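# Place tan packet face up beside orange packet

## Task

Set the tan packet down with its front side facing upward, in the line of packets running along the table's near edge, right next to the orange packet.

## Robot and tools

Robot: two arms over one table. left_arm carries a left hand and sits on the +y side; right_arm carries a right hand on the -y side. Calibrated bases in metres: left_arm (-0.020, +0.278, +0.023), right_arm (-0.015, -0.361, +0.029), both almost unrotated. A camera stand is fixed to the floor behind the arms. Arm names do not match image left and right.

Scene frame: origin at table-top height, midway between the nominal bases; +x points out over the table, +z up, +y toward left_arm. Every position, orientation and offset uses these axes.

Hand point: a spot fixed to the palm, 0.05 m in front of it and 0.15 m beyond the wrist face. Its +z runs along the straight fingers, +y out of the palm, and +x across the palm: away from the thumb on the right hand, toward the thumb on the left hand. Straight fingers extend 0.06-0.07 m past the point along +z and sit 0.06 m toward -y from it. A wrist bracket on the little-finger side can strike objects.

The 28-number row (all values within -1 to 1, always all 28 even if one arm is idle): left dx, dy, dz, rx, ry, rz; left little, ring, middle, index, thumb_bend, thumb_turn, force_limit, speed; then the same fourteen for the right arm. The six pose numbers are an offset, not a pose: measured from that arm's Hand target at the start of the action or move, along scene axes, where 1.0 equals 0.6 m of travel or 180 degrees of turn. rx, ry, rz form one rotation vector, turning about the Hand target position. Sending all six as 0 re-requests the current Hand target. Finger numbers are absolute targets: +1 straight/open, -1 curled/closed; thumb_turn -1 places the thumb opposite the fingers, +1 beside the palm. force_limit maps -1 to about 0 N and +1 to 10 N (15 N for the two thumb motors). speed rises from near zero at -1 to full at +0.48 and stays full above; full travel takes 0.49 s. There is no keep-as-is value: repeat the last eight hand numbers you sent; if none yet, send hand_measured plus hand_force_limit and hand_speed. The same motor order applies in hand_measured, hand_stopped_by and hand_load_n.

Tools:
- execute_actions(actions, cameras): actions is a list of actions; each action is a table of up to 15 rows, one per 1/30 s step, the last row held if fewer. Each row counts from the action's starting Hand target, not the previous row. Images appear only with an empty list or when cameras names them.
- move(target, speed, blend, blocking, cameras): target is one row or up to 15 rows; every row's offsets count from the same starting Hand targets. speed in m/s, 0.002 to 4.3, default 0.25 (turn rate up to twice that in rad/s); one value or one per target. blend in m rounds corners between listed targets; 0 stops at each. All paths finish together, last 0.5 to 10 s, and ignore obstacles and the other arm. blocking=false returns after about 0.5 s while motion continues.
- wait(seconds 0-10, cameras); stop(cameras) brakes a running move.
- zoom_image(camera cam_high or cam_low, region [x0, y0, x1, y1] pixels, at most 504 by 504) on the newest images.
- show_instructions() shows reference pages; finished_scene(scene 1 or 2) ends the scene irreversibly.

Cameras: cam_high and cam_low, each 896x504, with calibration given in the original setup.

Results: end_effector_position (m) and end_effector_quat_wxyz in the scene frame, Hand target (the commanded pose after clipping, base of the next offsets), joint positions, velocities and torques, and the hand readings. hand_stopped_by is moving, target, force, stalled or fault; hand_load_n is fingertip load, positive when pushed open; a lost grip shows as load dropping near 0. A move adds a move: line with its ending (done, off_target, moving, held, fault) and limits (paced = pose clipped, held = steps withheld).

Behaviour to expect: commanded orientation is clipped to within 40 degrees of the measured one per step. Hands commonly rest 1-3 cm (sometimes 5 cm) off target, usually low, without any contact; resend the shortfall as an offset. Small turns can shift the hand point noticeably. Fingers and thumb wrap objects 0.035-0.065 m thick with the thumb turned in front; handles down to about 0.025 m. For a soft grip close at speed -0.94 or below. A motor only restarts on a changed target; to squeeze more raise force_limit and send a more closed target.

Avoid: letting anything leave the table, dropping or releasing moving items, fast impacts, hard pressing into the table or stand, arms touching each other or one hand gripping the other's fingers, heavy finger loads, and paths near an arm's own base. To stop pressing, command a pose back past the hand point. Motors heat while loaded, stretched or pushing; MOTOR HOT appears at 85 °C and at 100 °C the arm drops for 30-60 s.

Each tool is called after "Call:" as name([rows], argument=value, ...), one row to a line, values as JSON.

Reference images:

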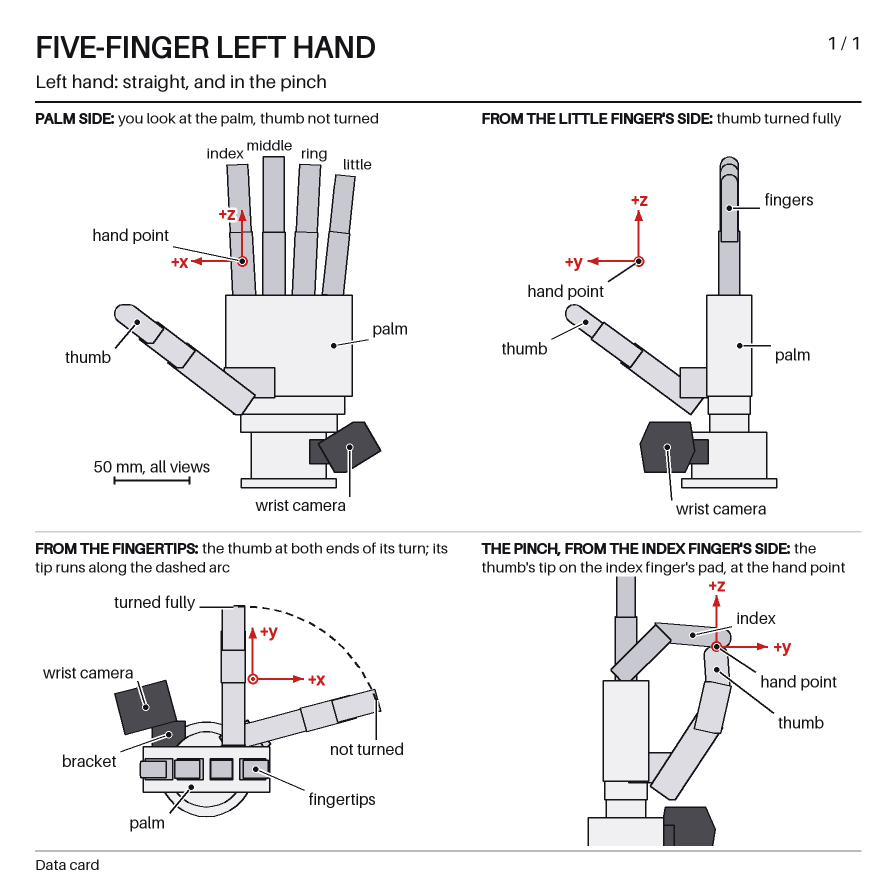

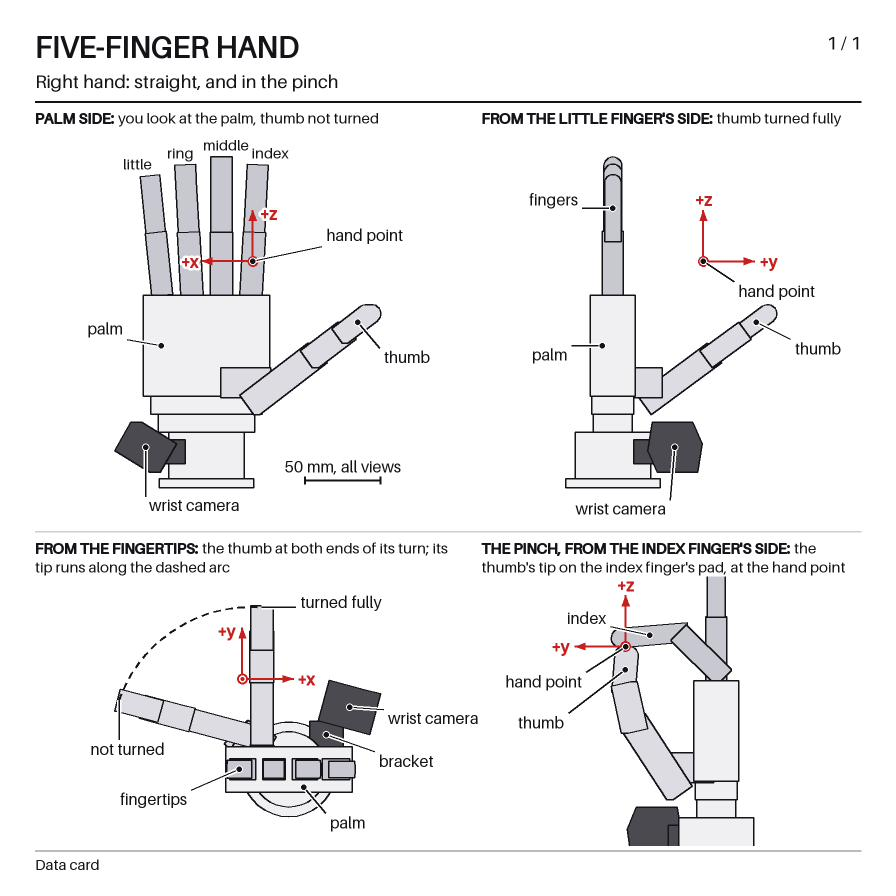

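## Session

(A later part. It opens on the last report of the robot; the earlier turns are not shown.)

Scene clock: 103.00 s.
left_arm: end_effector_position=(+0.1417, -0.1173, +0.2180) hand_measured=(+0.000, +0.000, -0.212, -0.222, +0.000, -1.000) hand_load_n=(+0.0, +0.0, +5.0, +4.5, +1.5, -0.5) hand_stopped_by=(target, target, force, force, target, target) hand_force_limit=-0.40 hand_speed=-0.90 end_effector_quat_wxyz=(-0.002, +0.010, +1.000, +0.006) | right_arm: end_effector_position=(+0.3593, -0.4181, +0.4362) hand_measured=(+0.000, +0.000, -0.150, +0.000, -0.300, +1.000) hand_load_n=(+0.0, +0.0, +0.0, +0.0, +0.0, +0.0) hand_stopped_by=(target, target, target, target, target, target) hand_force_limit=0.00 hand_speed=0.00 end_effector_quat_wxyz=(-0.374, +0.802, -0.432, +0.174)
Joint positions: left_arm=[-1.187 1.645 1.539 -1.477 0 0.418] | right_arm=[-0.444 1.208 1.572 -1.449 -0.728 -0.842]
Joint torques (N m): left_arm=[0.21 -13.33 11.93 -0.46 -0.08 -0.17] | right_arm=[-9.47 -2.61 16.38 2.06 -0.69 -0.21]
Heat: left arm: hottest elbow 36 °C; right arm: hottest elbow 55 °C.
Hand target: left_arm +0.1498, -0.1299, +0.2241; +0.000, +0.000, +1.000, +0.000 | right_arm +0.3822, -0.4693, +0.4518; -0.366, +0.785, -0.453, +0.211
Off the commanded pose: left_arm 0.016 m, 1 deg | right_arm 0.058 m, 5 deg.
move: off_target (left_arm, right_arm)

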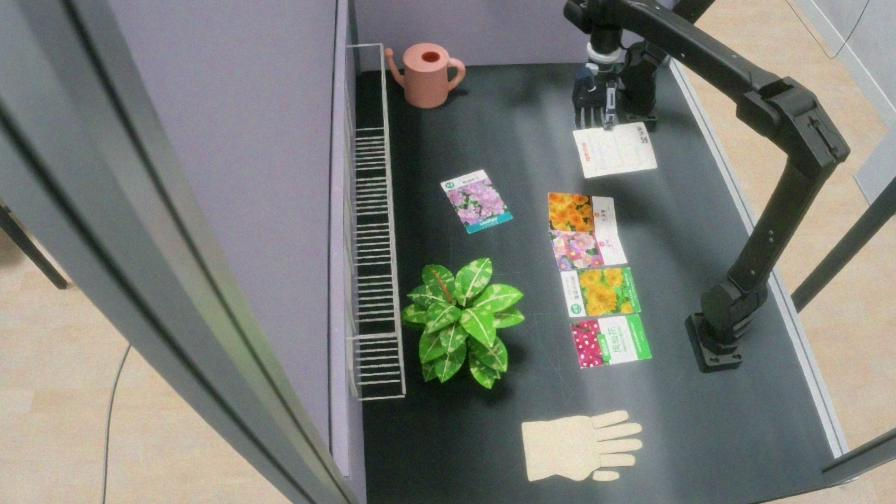

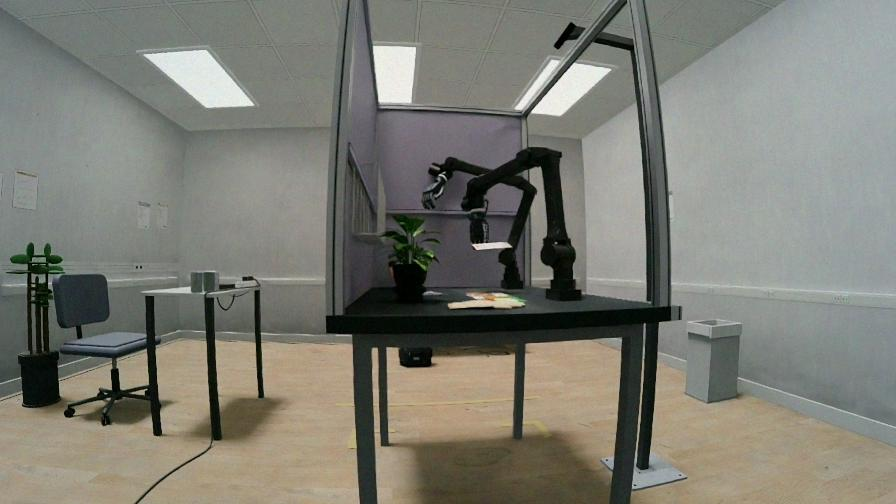

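Call:
move([
  [0.029,-0.1,0.05,-0.444,-0.0323,-0.0271,0,0,-0.5,-0.5,0,-1,-0.4,-0.9,0,0,0,0,0,0,0,0,-0.15,0,-0.3,1,0,0],
  [0.029,-0.2835,-0.15,-0.5828,-0.0273,-0.0356,0,0,-0.5,-0.5,0,-1,-0.4,-0.9,0,0,0,0,0,0,0,0,-0.15,0,-0.3,1,0,0],
], speed=[0.25,0.14], blend=[0.03,0], cameras=["all"])

Call:
zoom_image(camera="cam_low", region=[400, 170, 600, 330])

Call:
zoom_image(camera="cam_high", region=[480, 20, 720, 240])

Scene clock: 109.27 s.
left_arm: end_effector_position=(+0.1711, -0.2883, +0.1316) hand_measured=(+0.000, +0.000, -0.212, -0.222, +0.000, -1.000) hand_load_n=(+0.0, +0.0, +5.0, +4.5, +1.0, -0.5) hand_stopped_by=(target, target, force, force, target, target) hand_force_limit=-0.40 hand_speed=-0.90 end_effector_quat_wxyz=(-0.043, -0.044, -0.617, +0.785) | right_arm: end_effector_position=(+0.3593, -0.4181, +0.4362) hand_measured=(+0.000, +0.000, -0.150, +0.000, -0.300, +1.000) hand_load_n=(+0.0, +0.0, +0.0, +0.0, +0.0, +0.0) hand_stopped_by=(target, target, target, target, target, target) hand_force_limit=0.00 hand_speed=0.00 end_effector_quat_wxyz=(-0.374, +0.802, -0.432, +0.174)
Joint positions: left_arm=[-1.044 1.924 0.714 1.489 0.539 -0.02] | right_arm=[-0.444 1.208 1.572 -1.449 -0.728 -0.842]
Joint torques (N m): left_arm=[-1.49 -12.34 6.56 2.32 -0.29 -0.15] | right_arm=[-9.47 -2.67 16.38 2.07 -0.69 -0.21]
Heat: left arm: hottest elbow 36 °C; right arm: hottest elbow 56 °C.
Hand target: left_arm +0.1674, -0.2999, +0.1340; -0.037, -0.048, -0.607, +0.792 | right_arm +0.3822, -0.4693, +0.4518; -0.366, +0.785, -0.453, +0.211
Off the commanded pose: left_arm 0.013 m, 2 deg | right_arm 0.058 m, 5 deg.
move: off_target (left_arm, right_arm)

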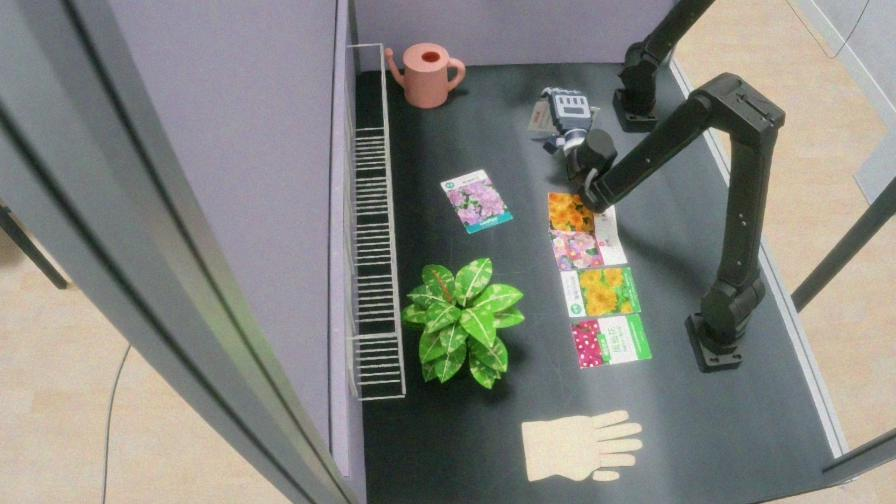

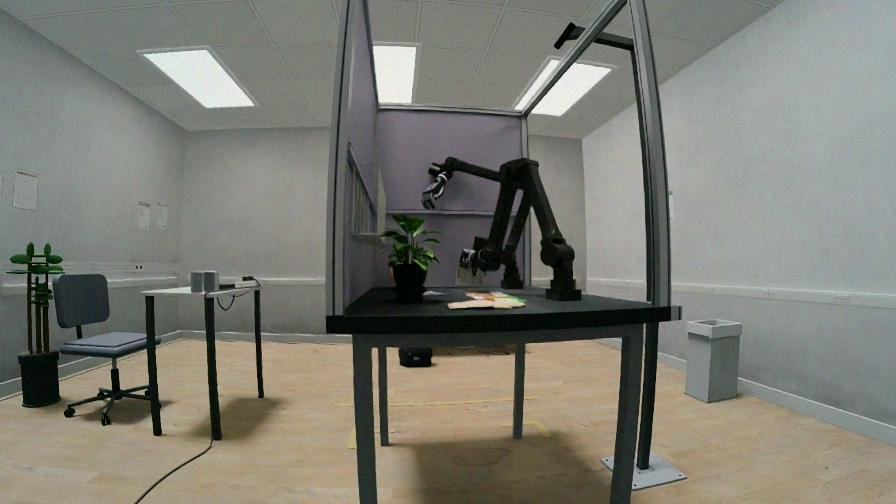

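Scaled by 2.520 from the camera's 896x504 image, which has a finer 1280x720 frame.

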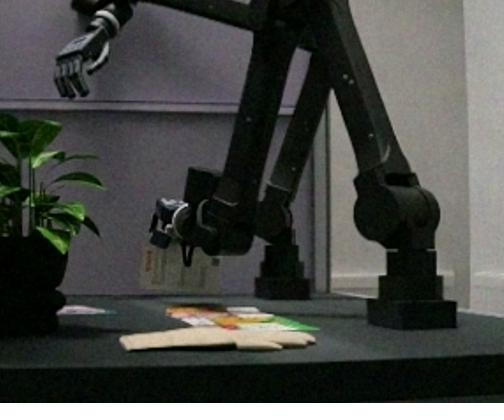

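Scaled by 2.100 from the camera's 896x504 image, which has a finer 1280x720 frame.

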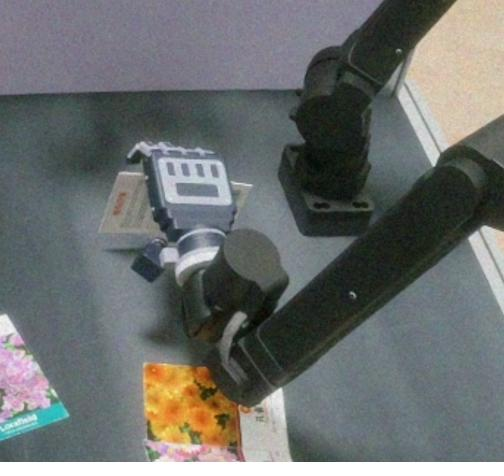

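Call:
move([
  [0,0.041,-0.057,0.011,0,0,0,0,-0.5,-0.5,0,-1,-0.4,-0.9,0,0,0,0,0,0,0,0,-0.15,0,-0.3,1,0,0],
  [0,0.083,-0.082,0.039,0,0,0,0,-0.5,-0.5,0,-1,-0.4,-0.9,0,0,0,0,0,0,0,0,-0.15,0,-0.3,1,0,0],
  [0,0.113,-0.1165,0.067,0.015,-0.015,0,0,-0.5,-0.5,0,-1,-0.4,-0.9,0,0,0,0,0,0,0,0,-0.15,0,-0.3,1,0,0],
  [0,0.13,-0.15,0.106,0.027,-0.027,0,0,-0.5,-0.5,0,-1,-0.4,-0.9,0,0,0,0,0,0,0,0,-0.15,0,-0.3,1,0,0],
], speed=0.07, blend=0.01, cameras=["cam_high", "cam_low"])

Call:
zoom_image(camera="cam_high", region=[480, 80, 680, 280])

Call:
zoom_image(camera="cam_low", region=[440, 230, 560, 320])

Scene clock: 113.53 s.
left_arm: end_effector_position=(+0.1585, -0.2239, +0.0395) hand_measured=(+0.000, +0.000, -0.212, -0.222, +0.000, -1.000) hand_load_n=(+0.0, +0.0, +5.0, +5.5, +1.0, +0.0) hand_stopped_by=(target, target, force, force, target, target) hand_force_limit=-0.40 hand_speed=-0.90 end_effector_quat_wxyz=(-0.039, +0.045, +0.729, -0.682) | right_arm: end_effector_position=(+0.3593, -0.4181, +0.4362) hand_measured=(+0.000, +0.000, -0.150, +0.000, -0.300, +1.000) hand_load_n=(+0.0, +0.0, +0.0, +0.0, +0.0, +0.0) hand_stopped_by=(target, target, target, target, target, target) hand_force_limit=0.00 hand_speed=0.00 end_effector_quat_wxyz=(-0.374, +0.802, -0.432, +0.174)
Joint positions: left_arm=[-0.953 1.914 0.622 1.201 0.748 0.066] | right_arm=[-0.444 1.208 1.572 -1.449 -0.728 -0.842]
Joint torques (N m): left_arm=[0.73 -14.56 3.92 1.21 0.15 0.08] | right_arm=[-9.41 -2.67 16.38 2.06 -0.69 -0.21]
Heat: left arm: hottest elbow 36 °C; right arm: hottest elbow 56 °C.
Hand target: left_arm +0.1672, -0.2219, +0.0438; -0.031, +0.045, +0.729, -0.683 | right_arm +0.3822, -0.4693, +0.4518; -0.366, +0.785, -0.453, +0.211
Off the commanded pose: left_arm 0.010 m, 1 deg | right_arm 0.058 m, 5 deg.
move: off_target (right_arm)

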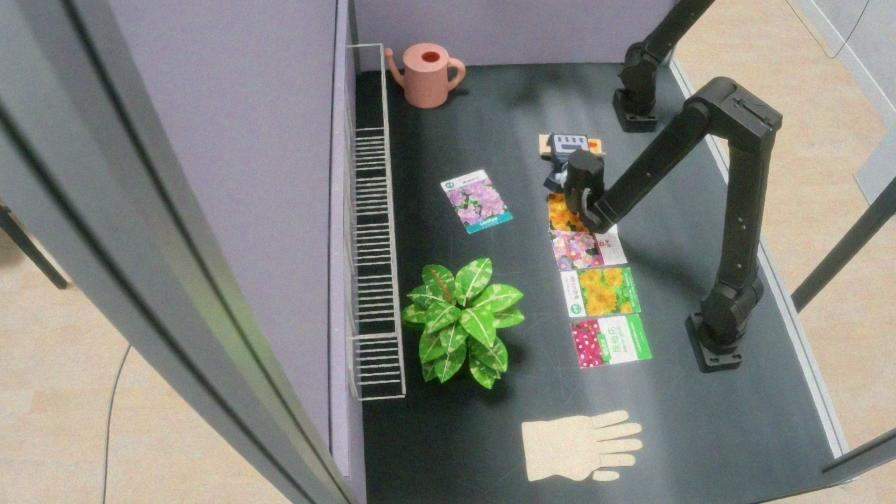

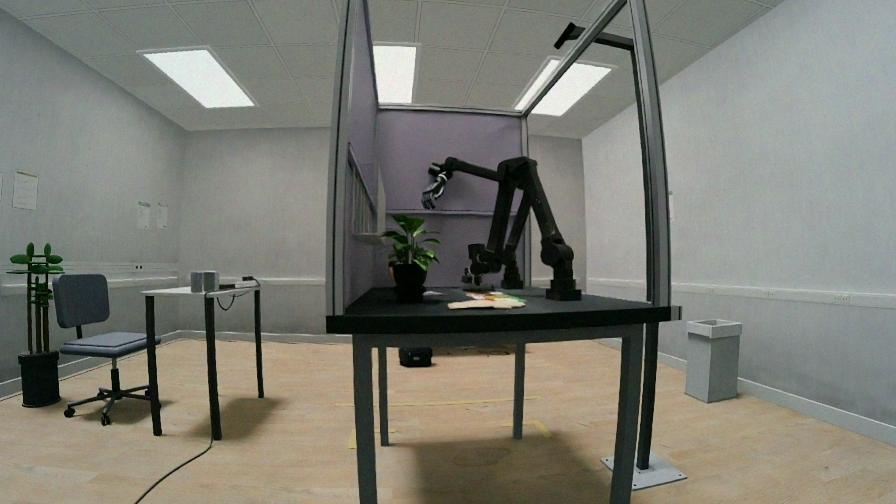

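Scaled by 2.520 from the camera's 896x504 image, which has a finer 1280x720 frame.

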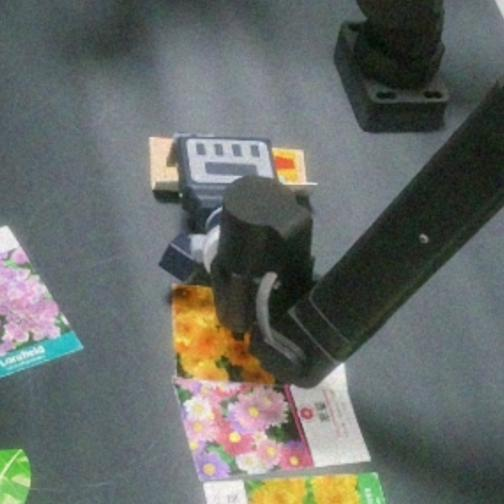

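Scaled by 4.200 from the camera's 896x504 image, which has a finer 1280x720 frame.

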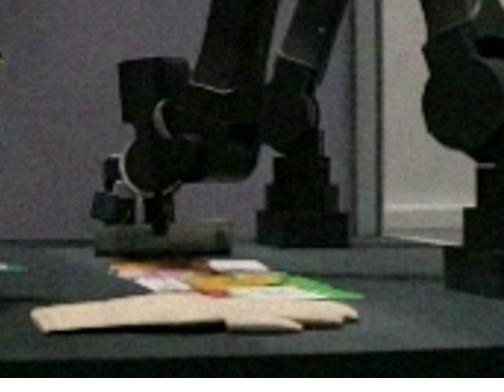

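Call:
move([
  [0,0.009,-0.028,0.03,0.01,-0.008,0,0,-0.5,-0.5,0,-1,-0.4,-0.9,0,0,0,0,0,0,0,0,-0.15,0,-0.3,1,0,0],
  [0,0.009,-0.028,0.03,0.01,-0.008,0.2,0.2,0.2,0.2,0,-1,-0.4,-0.7,0,0,0,0,0,0,0,0,-0.15,0,-0.3,1,0,0],
], speed=0.05, cameras=["cam_high"])

Call:
zoom_image(camera="cam_high", region=[480, 80, 680, 280])

Scene clock: 116.13 s.
left_arm: end_effector_position=(+0.1581, -0.2160, +0.0293) hand_measured=(+0.200, +0.200, +0.200, +0.200, +0.000, -1.000) hand_load_n=(+0.0, +0.0, +0.0, +0.0, +0.0, +0.0) hand_stopped_by=(target, target, target, target, target, target) hand_force_limit=-0.40 hand_speed=-0.70 end_effector_quat_wxyz=(-0.059, +0.044, +0.757, -0.649) | right_arm: end_effector_position=(+0.3593, -0.4181, +0.4362) hand_measured=(+0.000, +0.000, -0.150, +0.000, -0.300, +1.000) hand_load_n=(-0.5, +0.0, +0.0, +0.0, +0.0, -0.5) hand_stopped_by=(target, target, target, target, target, target) hand_force_limit=0.00 hand_speed=0.00 end_effector_quat_wxyz=(-0.374, +0.802, -0.432, +0.174)
Joint positions: left_arm=[-0.942 1.875 0.634 1.028 0.779 0.118] | right_arm=[-0.444 1.208 1.572 -1.449 -0.728 -0.842]
Joint torques (N m): left_arm=[0.56 -13.04 5.15 0.95 0.11 0.09] | right_arm=[-9.47 -2.67 16.38 2.07 -0.69 -0.21]
Heat: left arm: hottest elbow 36 °C; right arm: hottest elbow 56 °C.
Hand target: left_arm +0.1674, -0.2164, +0.0271; -0.053, +0.042, +0.759, -0.648 | right_arm +0.3822, -0.4693, +0.4518; -0.366, +0.785, -0.453, +0.211
Off the commanded pose: left_arm 0.009 m, 1 deg | right_arm 0.058 m, 5 deg.
move: off_target (right_arm); target 2's new numbers were sent with left_arm's hand 0.011 m and 1 deg from that target
Images, in order (width x height): cam_high 896x504.

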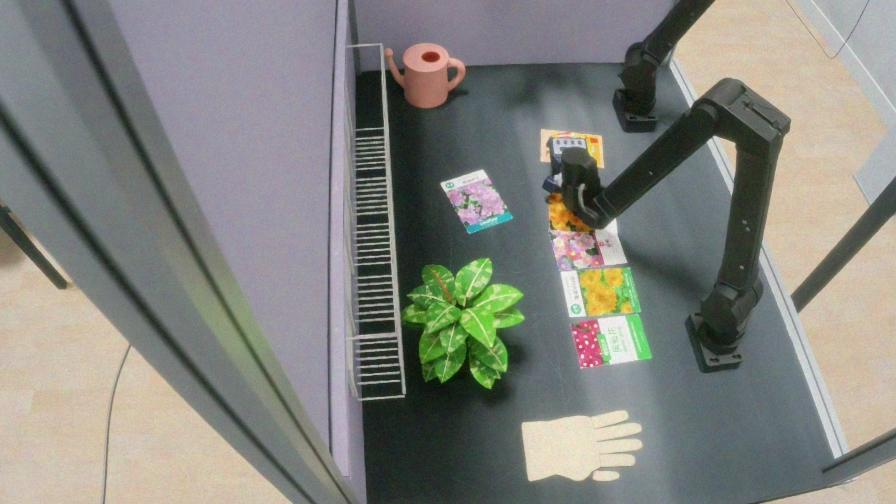

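Scaled by 2.520 from the camera's 896x504 image, which has a finer 1280x720 frame.

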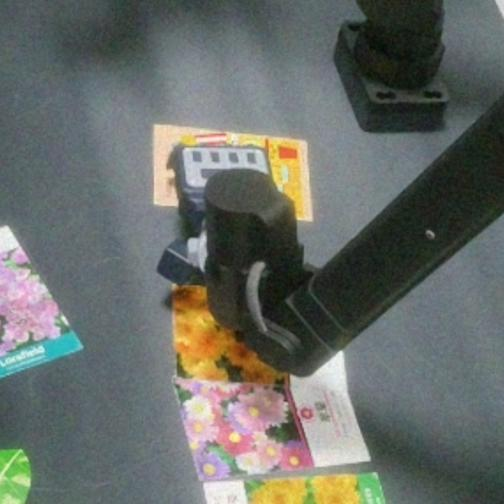

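Call:
move([
  [0.0,0.055,0.0,0,0,0,0.2,0.2,0.2,0.2,0,-1,-0.4,-0.7,0,0,0,0,0,0,0,0,-0.15,0,-0.3,1,0,0],
  [0.0,0.09,0.15,0,0,0,0.2,0.2,0.2,0.2,0,-1,-0.4,-0.7,0,0,0,0,0,0,0,0,-0.15,0,-0.3,1,0,0],
  [-0.012,0.26,0.155,0.171,-0.0194,0.0389,0,0,-0.15,0,-0.3,1,0,0,0,0,0,0,0,0,0,0,-0.15,0,-0.3,1,0,0],
], speed=[0.06,0.15,0.2], blend=[0,0.02,0], cameras=["cam_high"])

Call:
zoom_image(camera="cam_high", region=[500, 100, 680, 280])

Scene clock: 122.40 s.
left_arm: end_effector_position=(+0.1457, -0.0467, +0.0968) hand_measured=(+0.000, +0.000, -0.150, +0.000, -0.300, +1.000) hand_load_n=(+0.0, +0.0, +0.0, +0.0, +0.0, +0.0) hand_stopped_by=(target, target, target, target, target, target) hand_force_limit=0.00 hand_speed=0.00 end_effector_quat_wxyz=(-0.018, -0.012, +0.913, -0.408) | right_arm: end_effector_position=(+0.3593, -0.4181, +0.4362) hand_measured=(+0.000, +0.000, -0.150, +0.000, -0.300, +1.000) hand_load_n=(+0.0, +0.0, +0.0, +0.0, +0.0, +0.0) hand_stopped_by=(target, target, target, target, target, target) hand_force_limit=0.00 hand_speed=0.00 end_effector_quat_wxyz=(-0.374, +0.802, -0.432, +0.174)
Joint positions: left_arm=[-0.837 1.143 0.597 -0.352 0.552 0.524] | right_arm=[-0.444 1.208 1.572 -1.449 -0.728 -0.842]
Joint torques (N m): left_arm=[-0.32 -7.59 11.85 0.69 0.17 0.07] | right_arm=[-9.47 -2.61 16.38 2.06 -0.69 -0.21]
Heat: left arm: hottest elbow 35 °C; right arm: hottest elbow 57 °C.
Hand target: left_arm +0.1602, -0.0605, +0.1201; +0.000, +0.000, +0.906, -0.424 | right_arm +0.3822, -0.4693, +0.4518; -0.366, +0.785, -0.453, +0.211
Off the commanded pose: left_arm 0.031 m, 3 deg | right_arm 0.058 m, 5 deg.
move: off_target (left_arm, right_arm); target 3's new numbers were sent with left_arm's hand 0.031 m and 3 deg from that target
Images, in order (width x height): cam_high 896x504.

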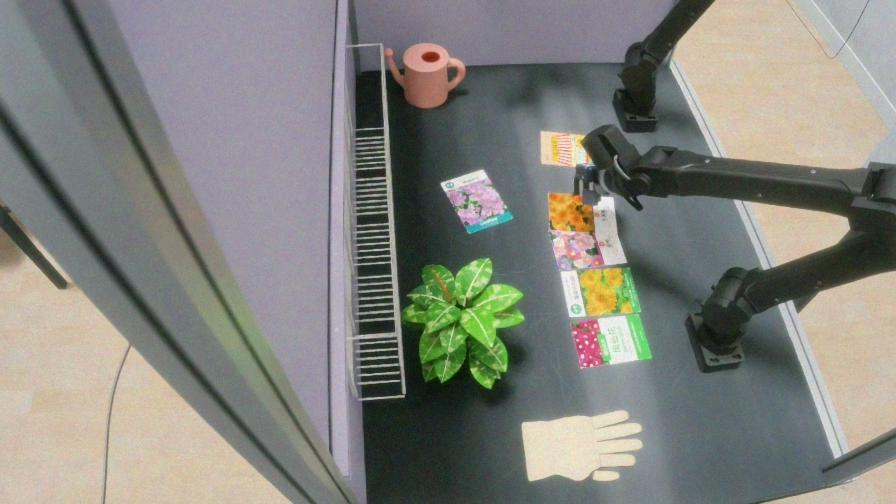

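Scaled by 2.800 from the camera's 896x504 image, which has a finer 1280x720 frame.

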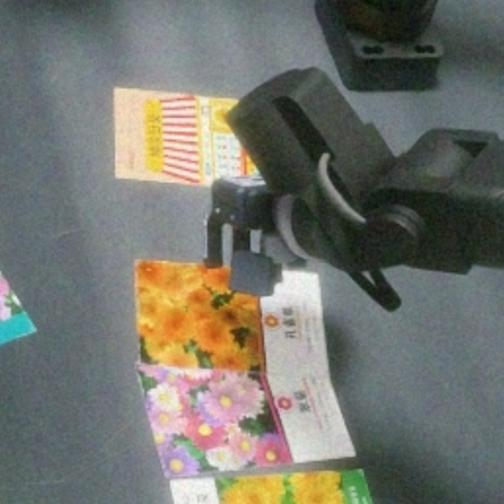

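Call:
move([
  [0.0,-0.005,-0.08,0,0,0,0,0,-0.15,0,-0.3,1,0,0,0,0,0,0,0,0,0,0,-0.15,0,-0.3,1,0,0],
  [0.0,-0.005,-0.165,0,0,0,0,0,-0.15,0,-0.3,1,0,0,0,0,0,0,0,0,0,0,-0.15,0,-0.3,1,0,0],
], speed=[0.15,0.07], blend=[0.01,0], cameras=["cam_high"])

Call:
zoom_image(camera="cam_high", region=[500, 100, 680, 280])

Scene clock: 124.37 s.
left_arm: end_effector_position=(+0.1625, -0.0639, +0.0289) hand_measured=(+0.000, +0.000, -0.150, +0.000, -0.300, +1.000) hand_load_n=(+0.0, +0.0, +0.0, +0.0, +0.0, +0.0) hand_stopped_by=(target, target, target, target, target, target) hand_force_limit=0.00 hand_speed=0.00 end_effector_quat_wxyz=(+0.001, -0.004, +0.904, -0.427) | right_arm: end_effector_position=(+0.3593, -0.4181, +0.4362) hand_measured=(+0.000, +0.000, -0.150, +0.000, -0.300, +1.000) hand_load_n=(+0.0, -0.5, +0.0, +0.0, -0.5, +0.0) hand_stopped_by=(target, target, target, target, target, target) hand_force_limit=0.00 hand_speed=0.00 end_effector_quat_wxyz=(-0.374, +0.802, -0.432, +0.174)
Joint positions: left_arm=[-0.837 1.356 0.519 -0.002 0.548 0.524] | right_arm=[-0.444 1.208 1.572 -1.449 -0.728 -0.842]
Joint torques (N m): left_arm=[-1.2 -6.53 6.05 2.03 0.12 0.02] | right_arm=[-9.47 -2.67 16.38 2.06 -0.69 -0.21]
Heat: left arm: hottest elbow 35 °C; right arm: hottest elbow 57 °C.
Hand target: left_arm +0.1602, -0.0635, +0.0211; +0.000, +0.000, +0.906, -0.424 | right_arm +0.3822, -0.4693, +0.4518; -0.366, +0.785, -0.453, +0.211
Off the commanded pose: left_arm 0.008 m, 1 deg | right_arm 0.058 m, 5 deg.
move: off_target (right_arm)
Images, in order (width x height): cam_high 896x504.

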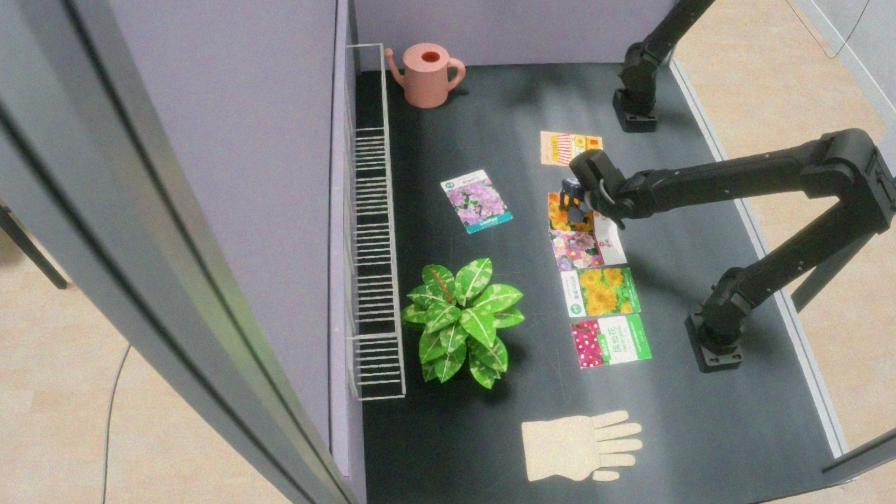

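Scaled by 2.800 from the camera's 896x504 image, which has a finer 1280x720 frame.

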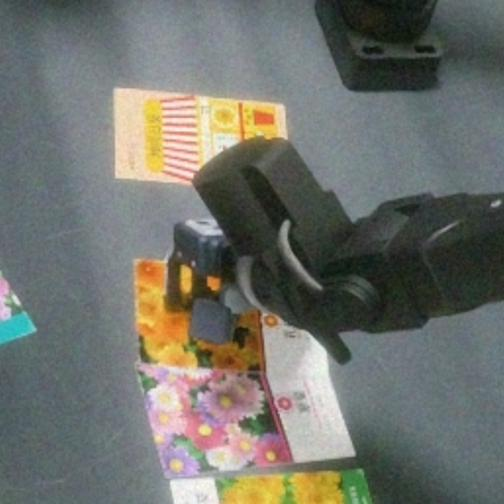

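Call:
move([
  [-0.013,-0.045,-0.006,0,0,0.055,0,0,-0.15,0,-0.3,1,0,0,0,0,0,0,0,0,0,0,-0.15,0,-0.3,1,0,0],
], speed=0.07, cameras=["cam_high"])

Call:
zoom_image(camera="cam_high", region=[500, 100, 680, 280])

Scene clock: 126.53 s.
left_arm: end_effector_position=(+0.1619, -0.0902, +0.0278) hand_measured=(+0.000, +0.000, -0.150, +0.000, -0.300, +1.000) hand_load_n=(+0.0, +0.0, +0.0, -0.5, +0.0, +0.0) hand_stopped_by=(target, target, target, target, target, target) hand_force_limit=0.00 hand_speed=0.00 end_effector_quat_wxyz=(+0.046, -0.077, +0.899, -0.428) | right_arm: end_effector_position=(+0.3593, -0.4181, +0.4362) hand_measured=(+0.000, +0.000, -0.150, +0.000, -0.300, +1.000) hand_load_n=(+0.0, +0.0, +0.0, +0.0, +0.0, +0.0) hand_stopped_by=(target, target, target, target, target, target) hand_force_limit=0.00 hand_speed=0.00 end_effector_quat_wxyz=(-0.374, +0.802, -0.432, +0.174)
Joint positions: left_arm=[-0.939 1.368 0.503 0.132 0.346 0.319] | right_arm=[-0.444 1.208 1.572 -1.449 -0.728 -0.842]
Joint torques (N m): left_arm=[-1.96 -6.83 5.9 2.13 0.05 -0.15] | right_arm=[-9.47 -2.67 16.38 2.07 -0.69 -0.21]
Heat: left arm: hottest elbow 35 °C; right arm: hottest elbow 57 °C.
Hand target: left_arm +0.1524, -0.0905, +0.0175; +0.037, -0.078, +0.902, -0.422 | right_arm +0.3822, -0.4693, +0.4518; -0.366, +0.785, -0.453, +0.211
Off the commanded pose: left_arm 0.014 m, 1 deg | right_arm 0.058 m, 5 deg.
move: off_target (left_arm, right_arm)
Images, in order (width x height): cam_high 896x504.

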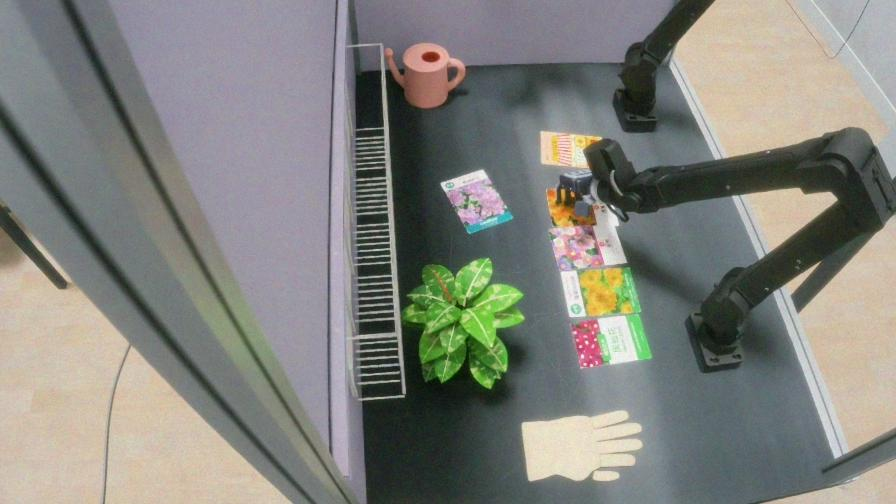

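Scaled by 2.800 from the camera's 896x504 image, which has a finer 1280x720 frame.

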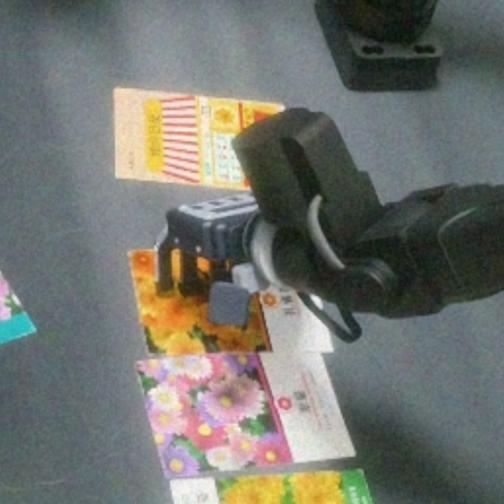

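Call:
move([
  [-0.004,-0.002,-0.003,0,0,0.022,0,0,-0.15,0,-0.3,1,0,0,0,0,0,0,0,0,0,0,-0.15,0,-0.3,1,0,0],
  [-0.004,-0.002,0.03,0,0,0.022,0,0,-0.15,0,-0.3,1,0,0,0,0,0,0,0,0,0,0,-0.15,0,-0.3,1,0,0],
  [-0.004,-0.005,0.12,0,0,0.022,0,0,-0.15,0,-0.3,1,0,0,0,0,0,0,0,0,0,0,-0.15,0,-0.3,1,0,0],
], speed=[0.07,0.1,0.15], blend=[0,0.01,0], cameras=["cam_high"])

Call:
zoom_image(camera="cam_high", region=[500, 100, 680, 280])

Scene clock: 129.00 s.
left_arm: end_effector_position=(+0.1450, -0.0753, +0.0680) hand_measured=(+0.000, +0.000, -0.150, +0.000, -0.300, +1.000) hand_load_n=(-0.5, +0.0, +0.5, +0.0, +0.0, +0.0) hand_stopped_by=(target, target, target, target, target, target) hand_force_limit=0.00 hand_speed=0.00 end_effector_quat_wxyz=(+0.046, -0.114, +0.906, -0.404) | right_arm: end_effector_position=(+0.3593, -0.4181, +0.4362) hand_measured=(+0.000, +0.000, -0.150, +0.000, -0.300, +1.000) hand_load_n=(+0.0, +0.0, +0.0, +0.0, +0.0, +0.0) hand_stopped_by=(target, target, target, target, target, target) hand_force_limit=0.00 hand_speed=0.00 end_effector_quat_wxyz=(-0.374, +0.802, -0.432, +0.174)
Joint positions: left_arm=[-0.974 1.19 0.524 -0.101 0.273 0.244] | right_arm=[-0.444 1.208 1.572 -1.449 -0.728 -0.842]
Joint torques (N m): left_arm=[-1.61 -8.18 11.03 0.84 -0.04 -0.18] | right_arm=[-9.47 -2.61 16.38 2.07 -0.69 -0.21]
Heat: left arm: hottest elbow 35 °C; right arm: hottest elbow 58 °C.
Hand target: left_arm +0.1499, -0.0935, +0.0894; +0.051, -0.109, +0.899, -0.421 | right_arm +0.3822, -0.4693, +0.4518; -0.366, +0.785, -0.453, +0.211
Off the commanded pose: left_arm 0.029 m, 2 deg | right_arm 0.058 m, 5 deg.
move: off_target (left_arm, right_arm); blend cut to 0.0097 m at target 2
Images, in order (width x height): cam_high 896x504.

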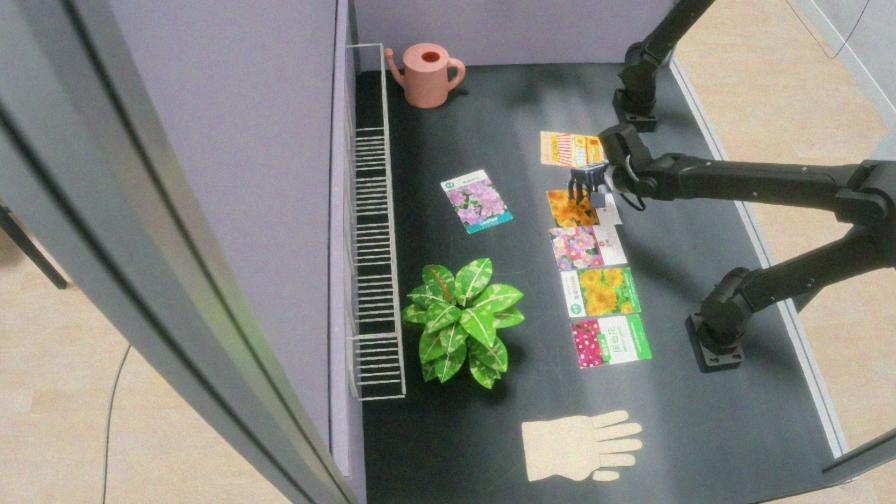

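Scaled by 2.800 from the camera's 896x504 image, which has a finer 1280x720 frame.

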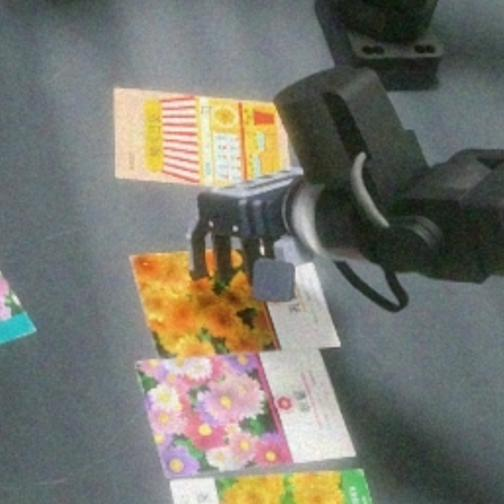

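Call:
move([
  [0,-0.02,0.04,0,0,-0.04,0,0,-0.15,0,-0.3,1,0,0,0,0,0,0,0,0,0,0,-0.15,0,-0.3,1,0,0],
  [-0.026,-0.29,0.02,0,0,-0.122,0,0,-0.15,0,-0.3,1,0,0,0,0,0,0,0,0,0,0,-0.15,0,-0.3,1,0,0],
], speed=0.2, blend=[0.02,0], cameras=["cam_high"])

Call:
zoom_image(camera="cam_high", region=[500, 100, 680, 280])

Scene clock: 132.00 s.
left_arm: end_effector_position=(+0.1331, -0.2495, +0.0943) hand_measured=(+0.000, +0.000, -0.150, +0.000, -0.300, +1.000) hand_load_n=(+0.0, +0.0, +0.0, +0.0, +0.0, -0.5) hand_stopped_by=(target, target, target, target, target, target) hand_force_limit=0.00 hand_speed=0.00 end_effector_quat_wxyz=(-0.031, +0.051, +0.907, -0.418) | right_arm: end_effector_position=(+0.3593, -0.4181, +0.4362) hand_measured=(+0.000, +0.000, -0.150, +0.000, -0.300, +1.000) hand_load_n=(+0.0, +0.0, +0.0, +0.0, -0.5, +0.0) hand_stopped_by=(target, target, target, target, target, target) hand_force_limit=0.00 hand_speed=0.00 end_effector_quat_wxyz=(-0.374, +0.802, -0.432, +0.174)
Joint positions: left_arm=[-1.144 1.592 1.004 -0.204 0.423 0.376] | right_arm=[-0.444 1.208 1.572 -1.449 -0.728 -0.842]
Joint torques (N m): left_arm=[-1.49 -12.4 11.6 0.81 0.32 0.07] | right_arm=[-9.47 -2.67 16.38 2.06 -0.69 -0.21]
Heat: left arm: hottest elbow 36 °C; right arm: hottest elbow 58 °C.
Hand target: left_arm +0.1345, -0.2675, +0.1015; -0.030, +0.064, +0.903, -0.423 | right_arm +0.3822, -0.4693, +0.4518; -0.366, +0.785, -0.453, +0.211
Off the commanded pose: left_arm 0.019 m, 2 deg | right_arm 0.058 m, 5 deg.
move: off_target (left_arm, right_arm)
Images, in order (width x height): cam_high 896x504.

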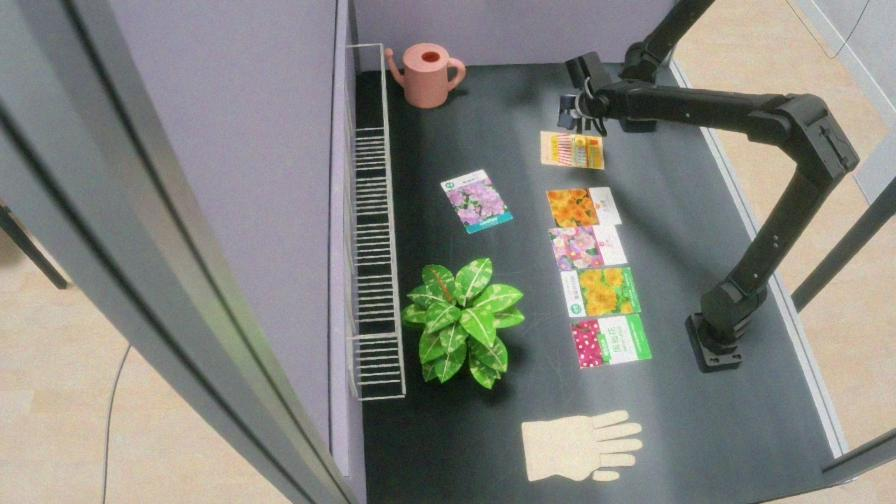

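Scaled by 2.800 from the camera's 896x504 image, which has a finer 1280x720 frame.

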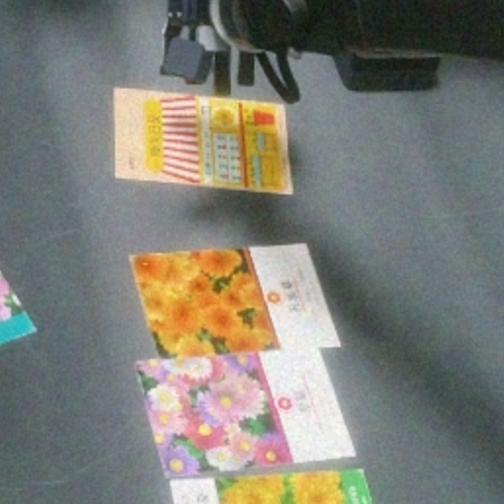

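Call:
move([
  [-0.004,0.018,-0.07,0,0,0,0,0,-0.15,0,-0.3,1,0,0,0,0,0,0,0,0,0,0,-0.15,0,-0.3,1,0,0],
  [-0.004,0.018,-0.136,0,0,0,0,0,-0.15,0,-0.3,1,0,0,0,0,0,0,0,0,0,0,-0.15,0,-0.3,1,0,0],
], speed=[0.12,0.06], blend=[0.01,0], cameras=["cam_high"])

Call:
zoom_image(camera="cam_high", region=[500, 100, 680, 280])

Scene clock: 134.10 s.
left_arm: end_effector_position=(+0.1363, -0.2572, +0.0333) hand_measured=(+0.000, +0.000, -0.150, +0.000, -0.300, +1.000) hand_load_n=(+0.0, +0.0, +0.0, +0.0, +0.0, +0.0) hand_stopped_by=(target, target, target, target, target, target) hand_force_limit=0.00 hand_speed=0.00 end_effector_quat_wxyz=(-0.027, +0.057, +0.902, -0.427) | right_arm: end_effector_position=(+0.3593, -0.4181, +0.4362) hand_measured=(+0.000, +0.000, -0.150, +0.000, -0.300, +1.000) hand_load_n=(+0.0, +0.0, +0.0, +0.0, +0.0, +0.0) hand_stopped_by=(target, target, target, target, target, target) hand_force_limit=0.00 hand_speed=0.00 end_effector_quat_wxyz=(-0.374, +0.802, -0.432, +0.174)
Joint positions: left_arm=[-1.144 1.714 0.952 -0.008 0.428 0.382] | right_arm=[-0.444 1.208 1.572 -1.449 -0.728 -0.842]
Joint torques (N m): left_arm=[-0.97 -12.81 6.65 1.96 0.3 0.06] | right_arm=[-9.47 -2.67 16.38 2.06 -0.69 -0.21]
Heat: left arm: hottest elbow 36 °C; right arm: hottest elbow 58 °C.
Hand target: left_arm +0.1321, -0.2567, +0.0199; -0.030, +0.065, +0.903, -0.423 | right_arm +0.3822, -0.4693, +0.4518; -0.366, +0.785, -0.453, +0.211
Off the commanded pose: left_arm 0.014 m, 1 deg | right_arm 0.058 m, 5 deg.
move: off_target (left_arm, right_arm)
Images, in order (width x height): cam_high 896x504.

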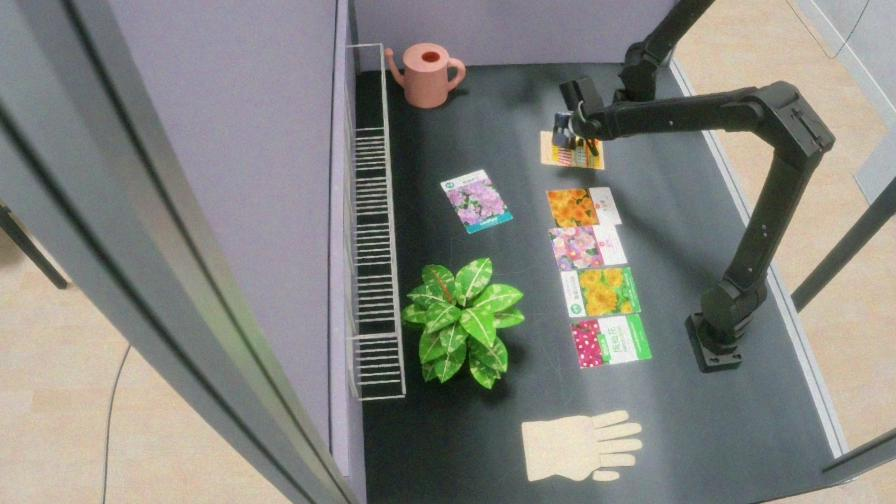

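Scaled by 2.800 from the camera's 896x504 image, which has a finer 1280x720 frame.

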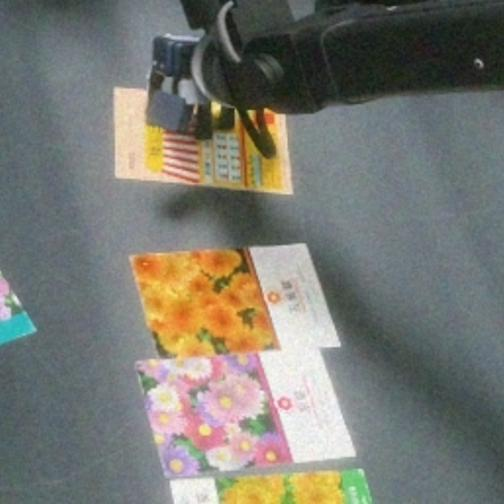

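Call:
move([
  [0.0,0.0,-0.012,0,0,0,0,0,-0.15,0,-0.3,1,0,0,0,0,0,0,0,0,0,0,-0.15,0,-0.3,1,0,0],
  [0.018,0.08,-0.008,0,0,0.062,0,0,-0.15,0,-0.3,1,0,0,0,0,0,0,0,0,0,0,-0.15,0,-0.3,1,0,0],
], speed=[0.06,0.07], cameras=["cam_high"])

Call:
zoom_image(camera="cam_high", region=[500, 100, 680, 280])

Scene clock: 137.03 s.
left_arm: end_effector_position=(+0.1381, -0.2255, +0.0293) hand_measured=(+0.000, +0.000, -0.150, +0.000, -0.300, +1.000) hand_load_n=(+0.0, +0.0, +0.5, +0.0, +0.0, +0.0) hand_stopped_by=(target, target, target, target, target, target) hand_force_limit=0.00 hand_speed=0.00 end_effector_quat_wxyz=(+0.013, -0.005, +0.898, -0.439) | right_arm: end_effector_position=(+0.3593, -0.4181, +0.4362) hand_measured=(+0.000, +0.000, -0.150, +0.000, -0.300, +1.000) hand_load_n=(+0.0, +0.0, +0.0, +0.5, +0.0, +0.0) hand_stopped_by=(target, target, target, target, target, target) hand_force_limit=0.00 hand_speed=0.00 end_effector_quat_wxyz=(-0.374, +0.802, -0.432, +0.174)
Joint positions: left_arm=[-1.141 1.634 0.803 0.128 0.319 0.284] | right_arm=[-0.444 1.208 1.572 -1.449 -0.728 -0.842]
Joint torques (N m): left_arm=[0.73 -12.86 4.78 1.36 -0.18 -0.11] | right_arm=[-9.47 -2.67 16.38 2.06 -0.69 -0.21]
Heat: left arm: hottest elbow 36 °C; right arm: hottest elbow 58 °C.
Hand target: left_arm +0.1429, -0.2088, +0.0152; +0.012, -0.024, +0.905, -0.424 | right_arm +0.3822, -0.4693, +0.4518; -0.366, +0.785, -0.453, +0.211
Off the commanded pose: left_arm 0.022 m, 3 deg | right_arm 0.058 m, 5 deg.
move: off_target (left_arm, right_arm)
Images, in order (width x height): cam_high 896x504.

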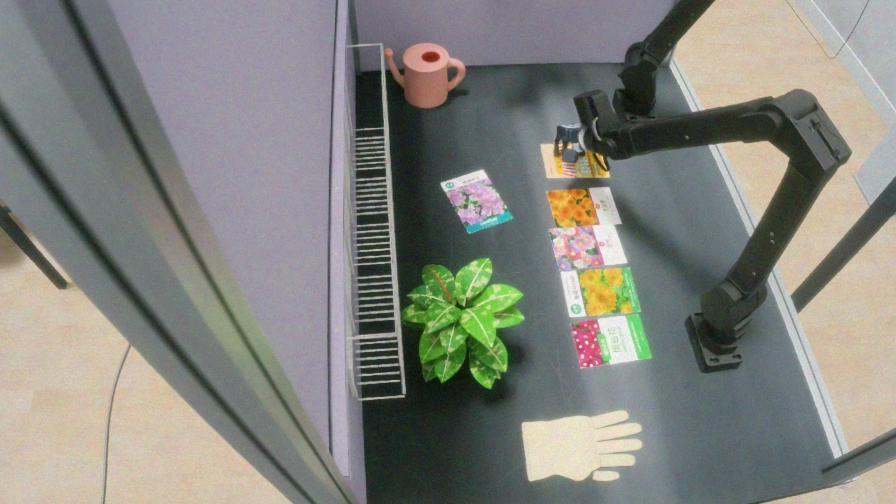

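Scaled by 2.800 from the camera's 896x504 image, which has a finer 1280x720 frame.

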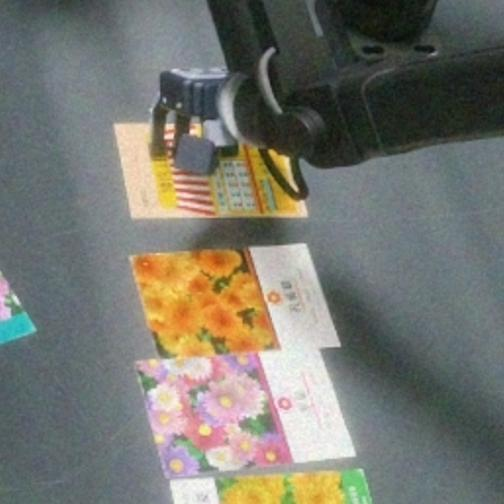

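Call:
move([
  [0.016,0.025,-0.002,0,0,0.02,0,0,-0.15,0,-0.3,1,0,0,0,0,0,0,0,0,0,0,-0.15,0,-0.3,1,0,0],
], speed=[0.06], cameras=["cam_high"])

Call:
zoom_image(camera="cam_high", region=[500, 100, 680, 280])

Scene clock: 138.27 s.
left_arm: end_effector_position=(+0.1441, -0.2117, +0.0289) hand_measured=(+0.000, +0.000, -0.150, +0.000, -0.300, +1.000) hand_load_n=(+0.0, +0.0, +0.5, +0.0, +0.0, +0.0) hand_stopped_by=(target, target, target, target, target, target) hand_force_limit=0.00 hand_speed=0.00 end_effector_quat_wxyz=(+0.022, -0.032, +0.897, -0.440) | right_arm: end_effector_position=(+0.3593, -0.4181, +0.4362) hand_measured=(+0.000, +0.000, -0.150, +0.000, -0.300, +1.000) hand_load_n=(+0.0, +0.0, +0.0, +0.0, +0.0, +0.0) hand_stopped_by=(target, target, target, target, target, target) hand_force_limit=0.00 hand_speed=0.00 end_effector_quat_wxyz=(-0.374, +0.802, -0.432, +0.174)
Joint positions: left_arm=[-1.123 1.608 0.762 0.151 0.294 0.25] | right_arm=[-0.444 1.208 1.572 -1.449 -0.728 -0.842]
Joint torques (N m): left_arm=[1.73 -11.99 4.79 1.2 -0.36 -0.13] | right_arm=[-9.47 -2.67 16.38 2.06 -0.69 -0.21]
Heat: left arm: hottest elbow 36 °C; right arm: hottest elbow 58 °C.
Hand target: left_arm +0.1524, -0.1936, +0.0138; +0.025, -0.052, +0.904, -0.423 | right_arm +0.3822, -0.4693, +0.4518; -0.366, +0.785, -0.453, +0.211
Off the commanded pose: left_arm 0.025 m, 3 deg | right_arm 0.058 m, 5 deg.
move: off_target (left_arm, right_arm)
Images, in order (width x height): cam_high 896x504.

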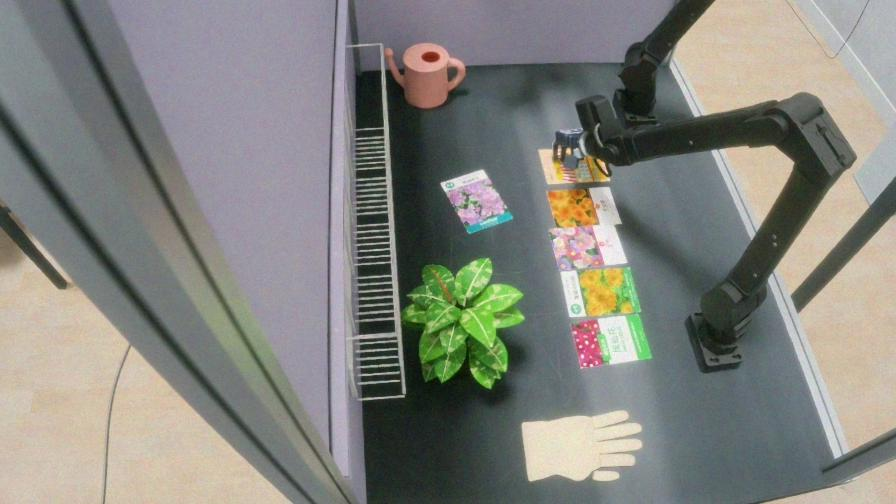

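Scaled by 2.800 from the camera's 896x504 image, which has a finer 1280x720 frame.

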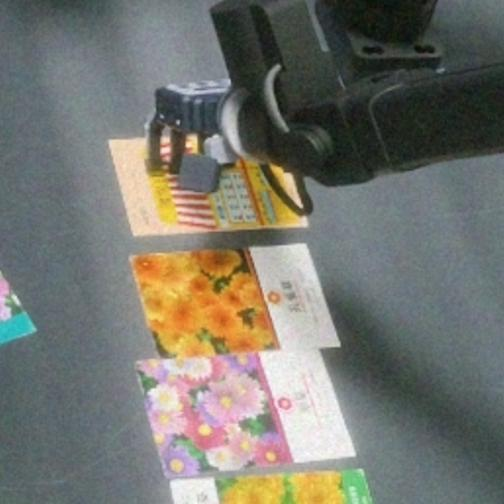

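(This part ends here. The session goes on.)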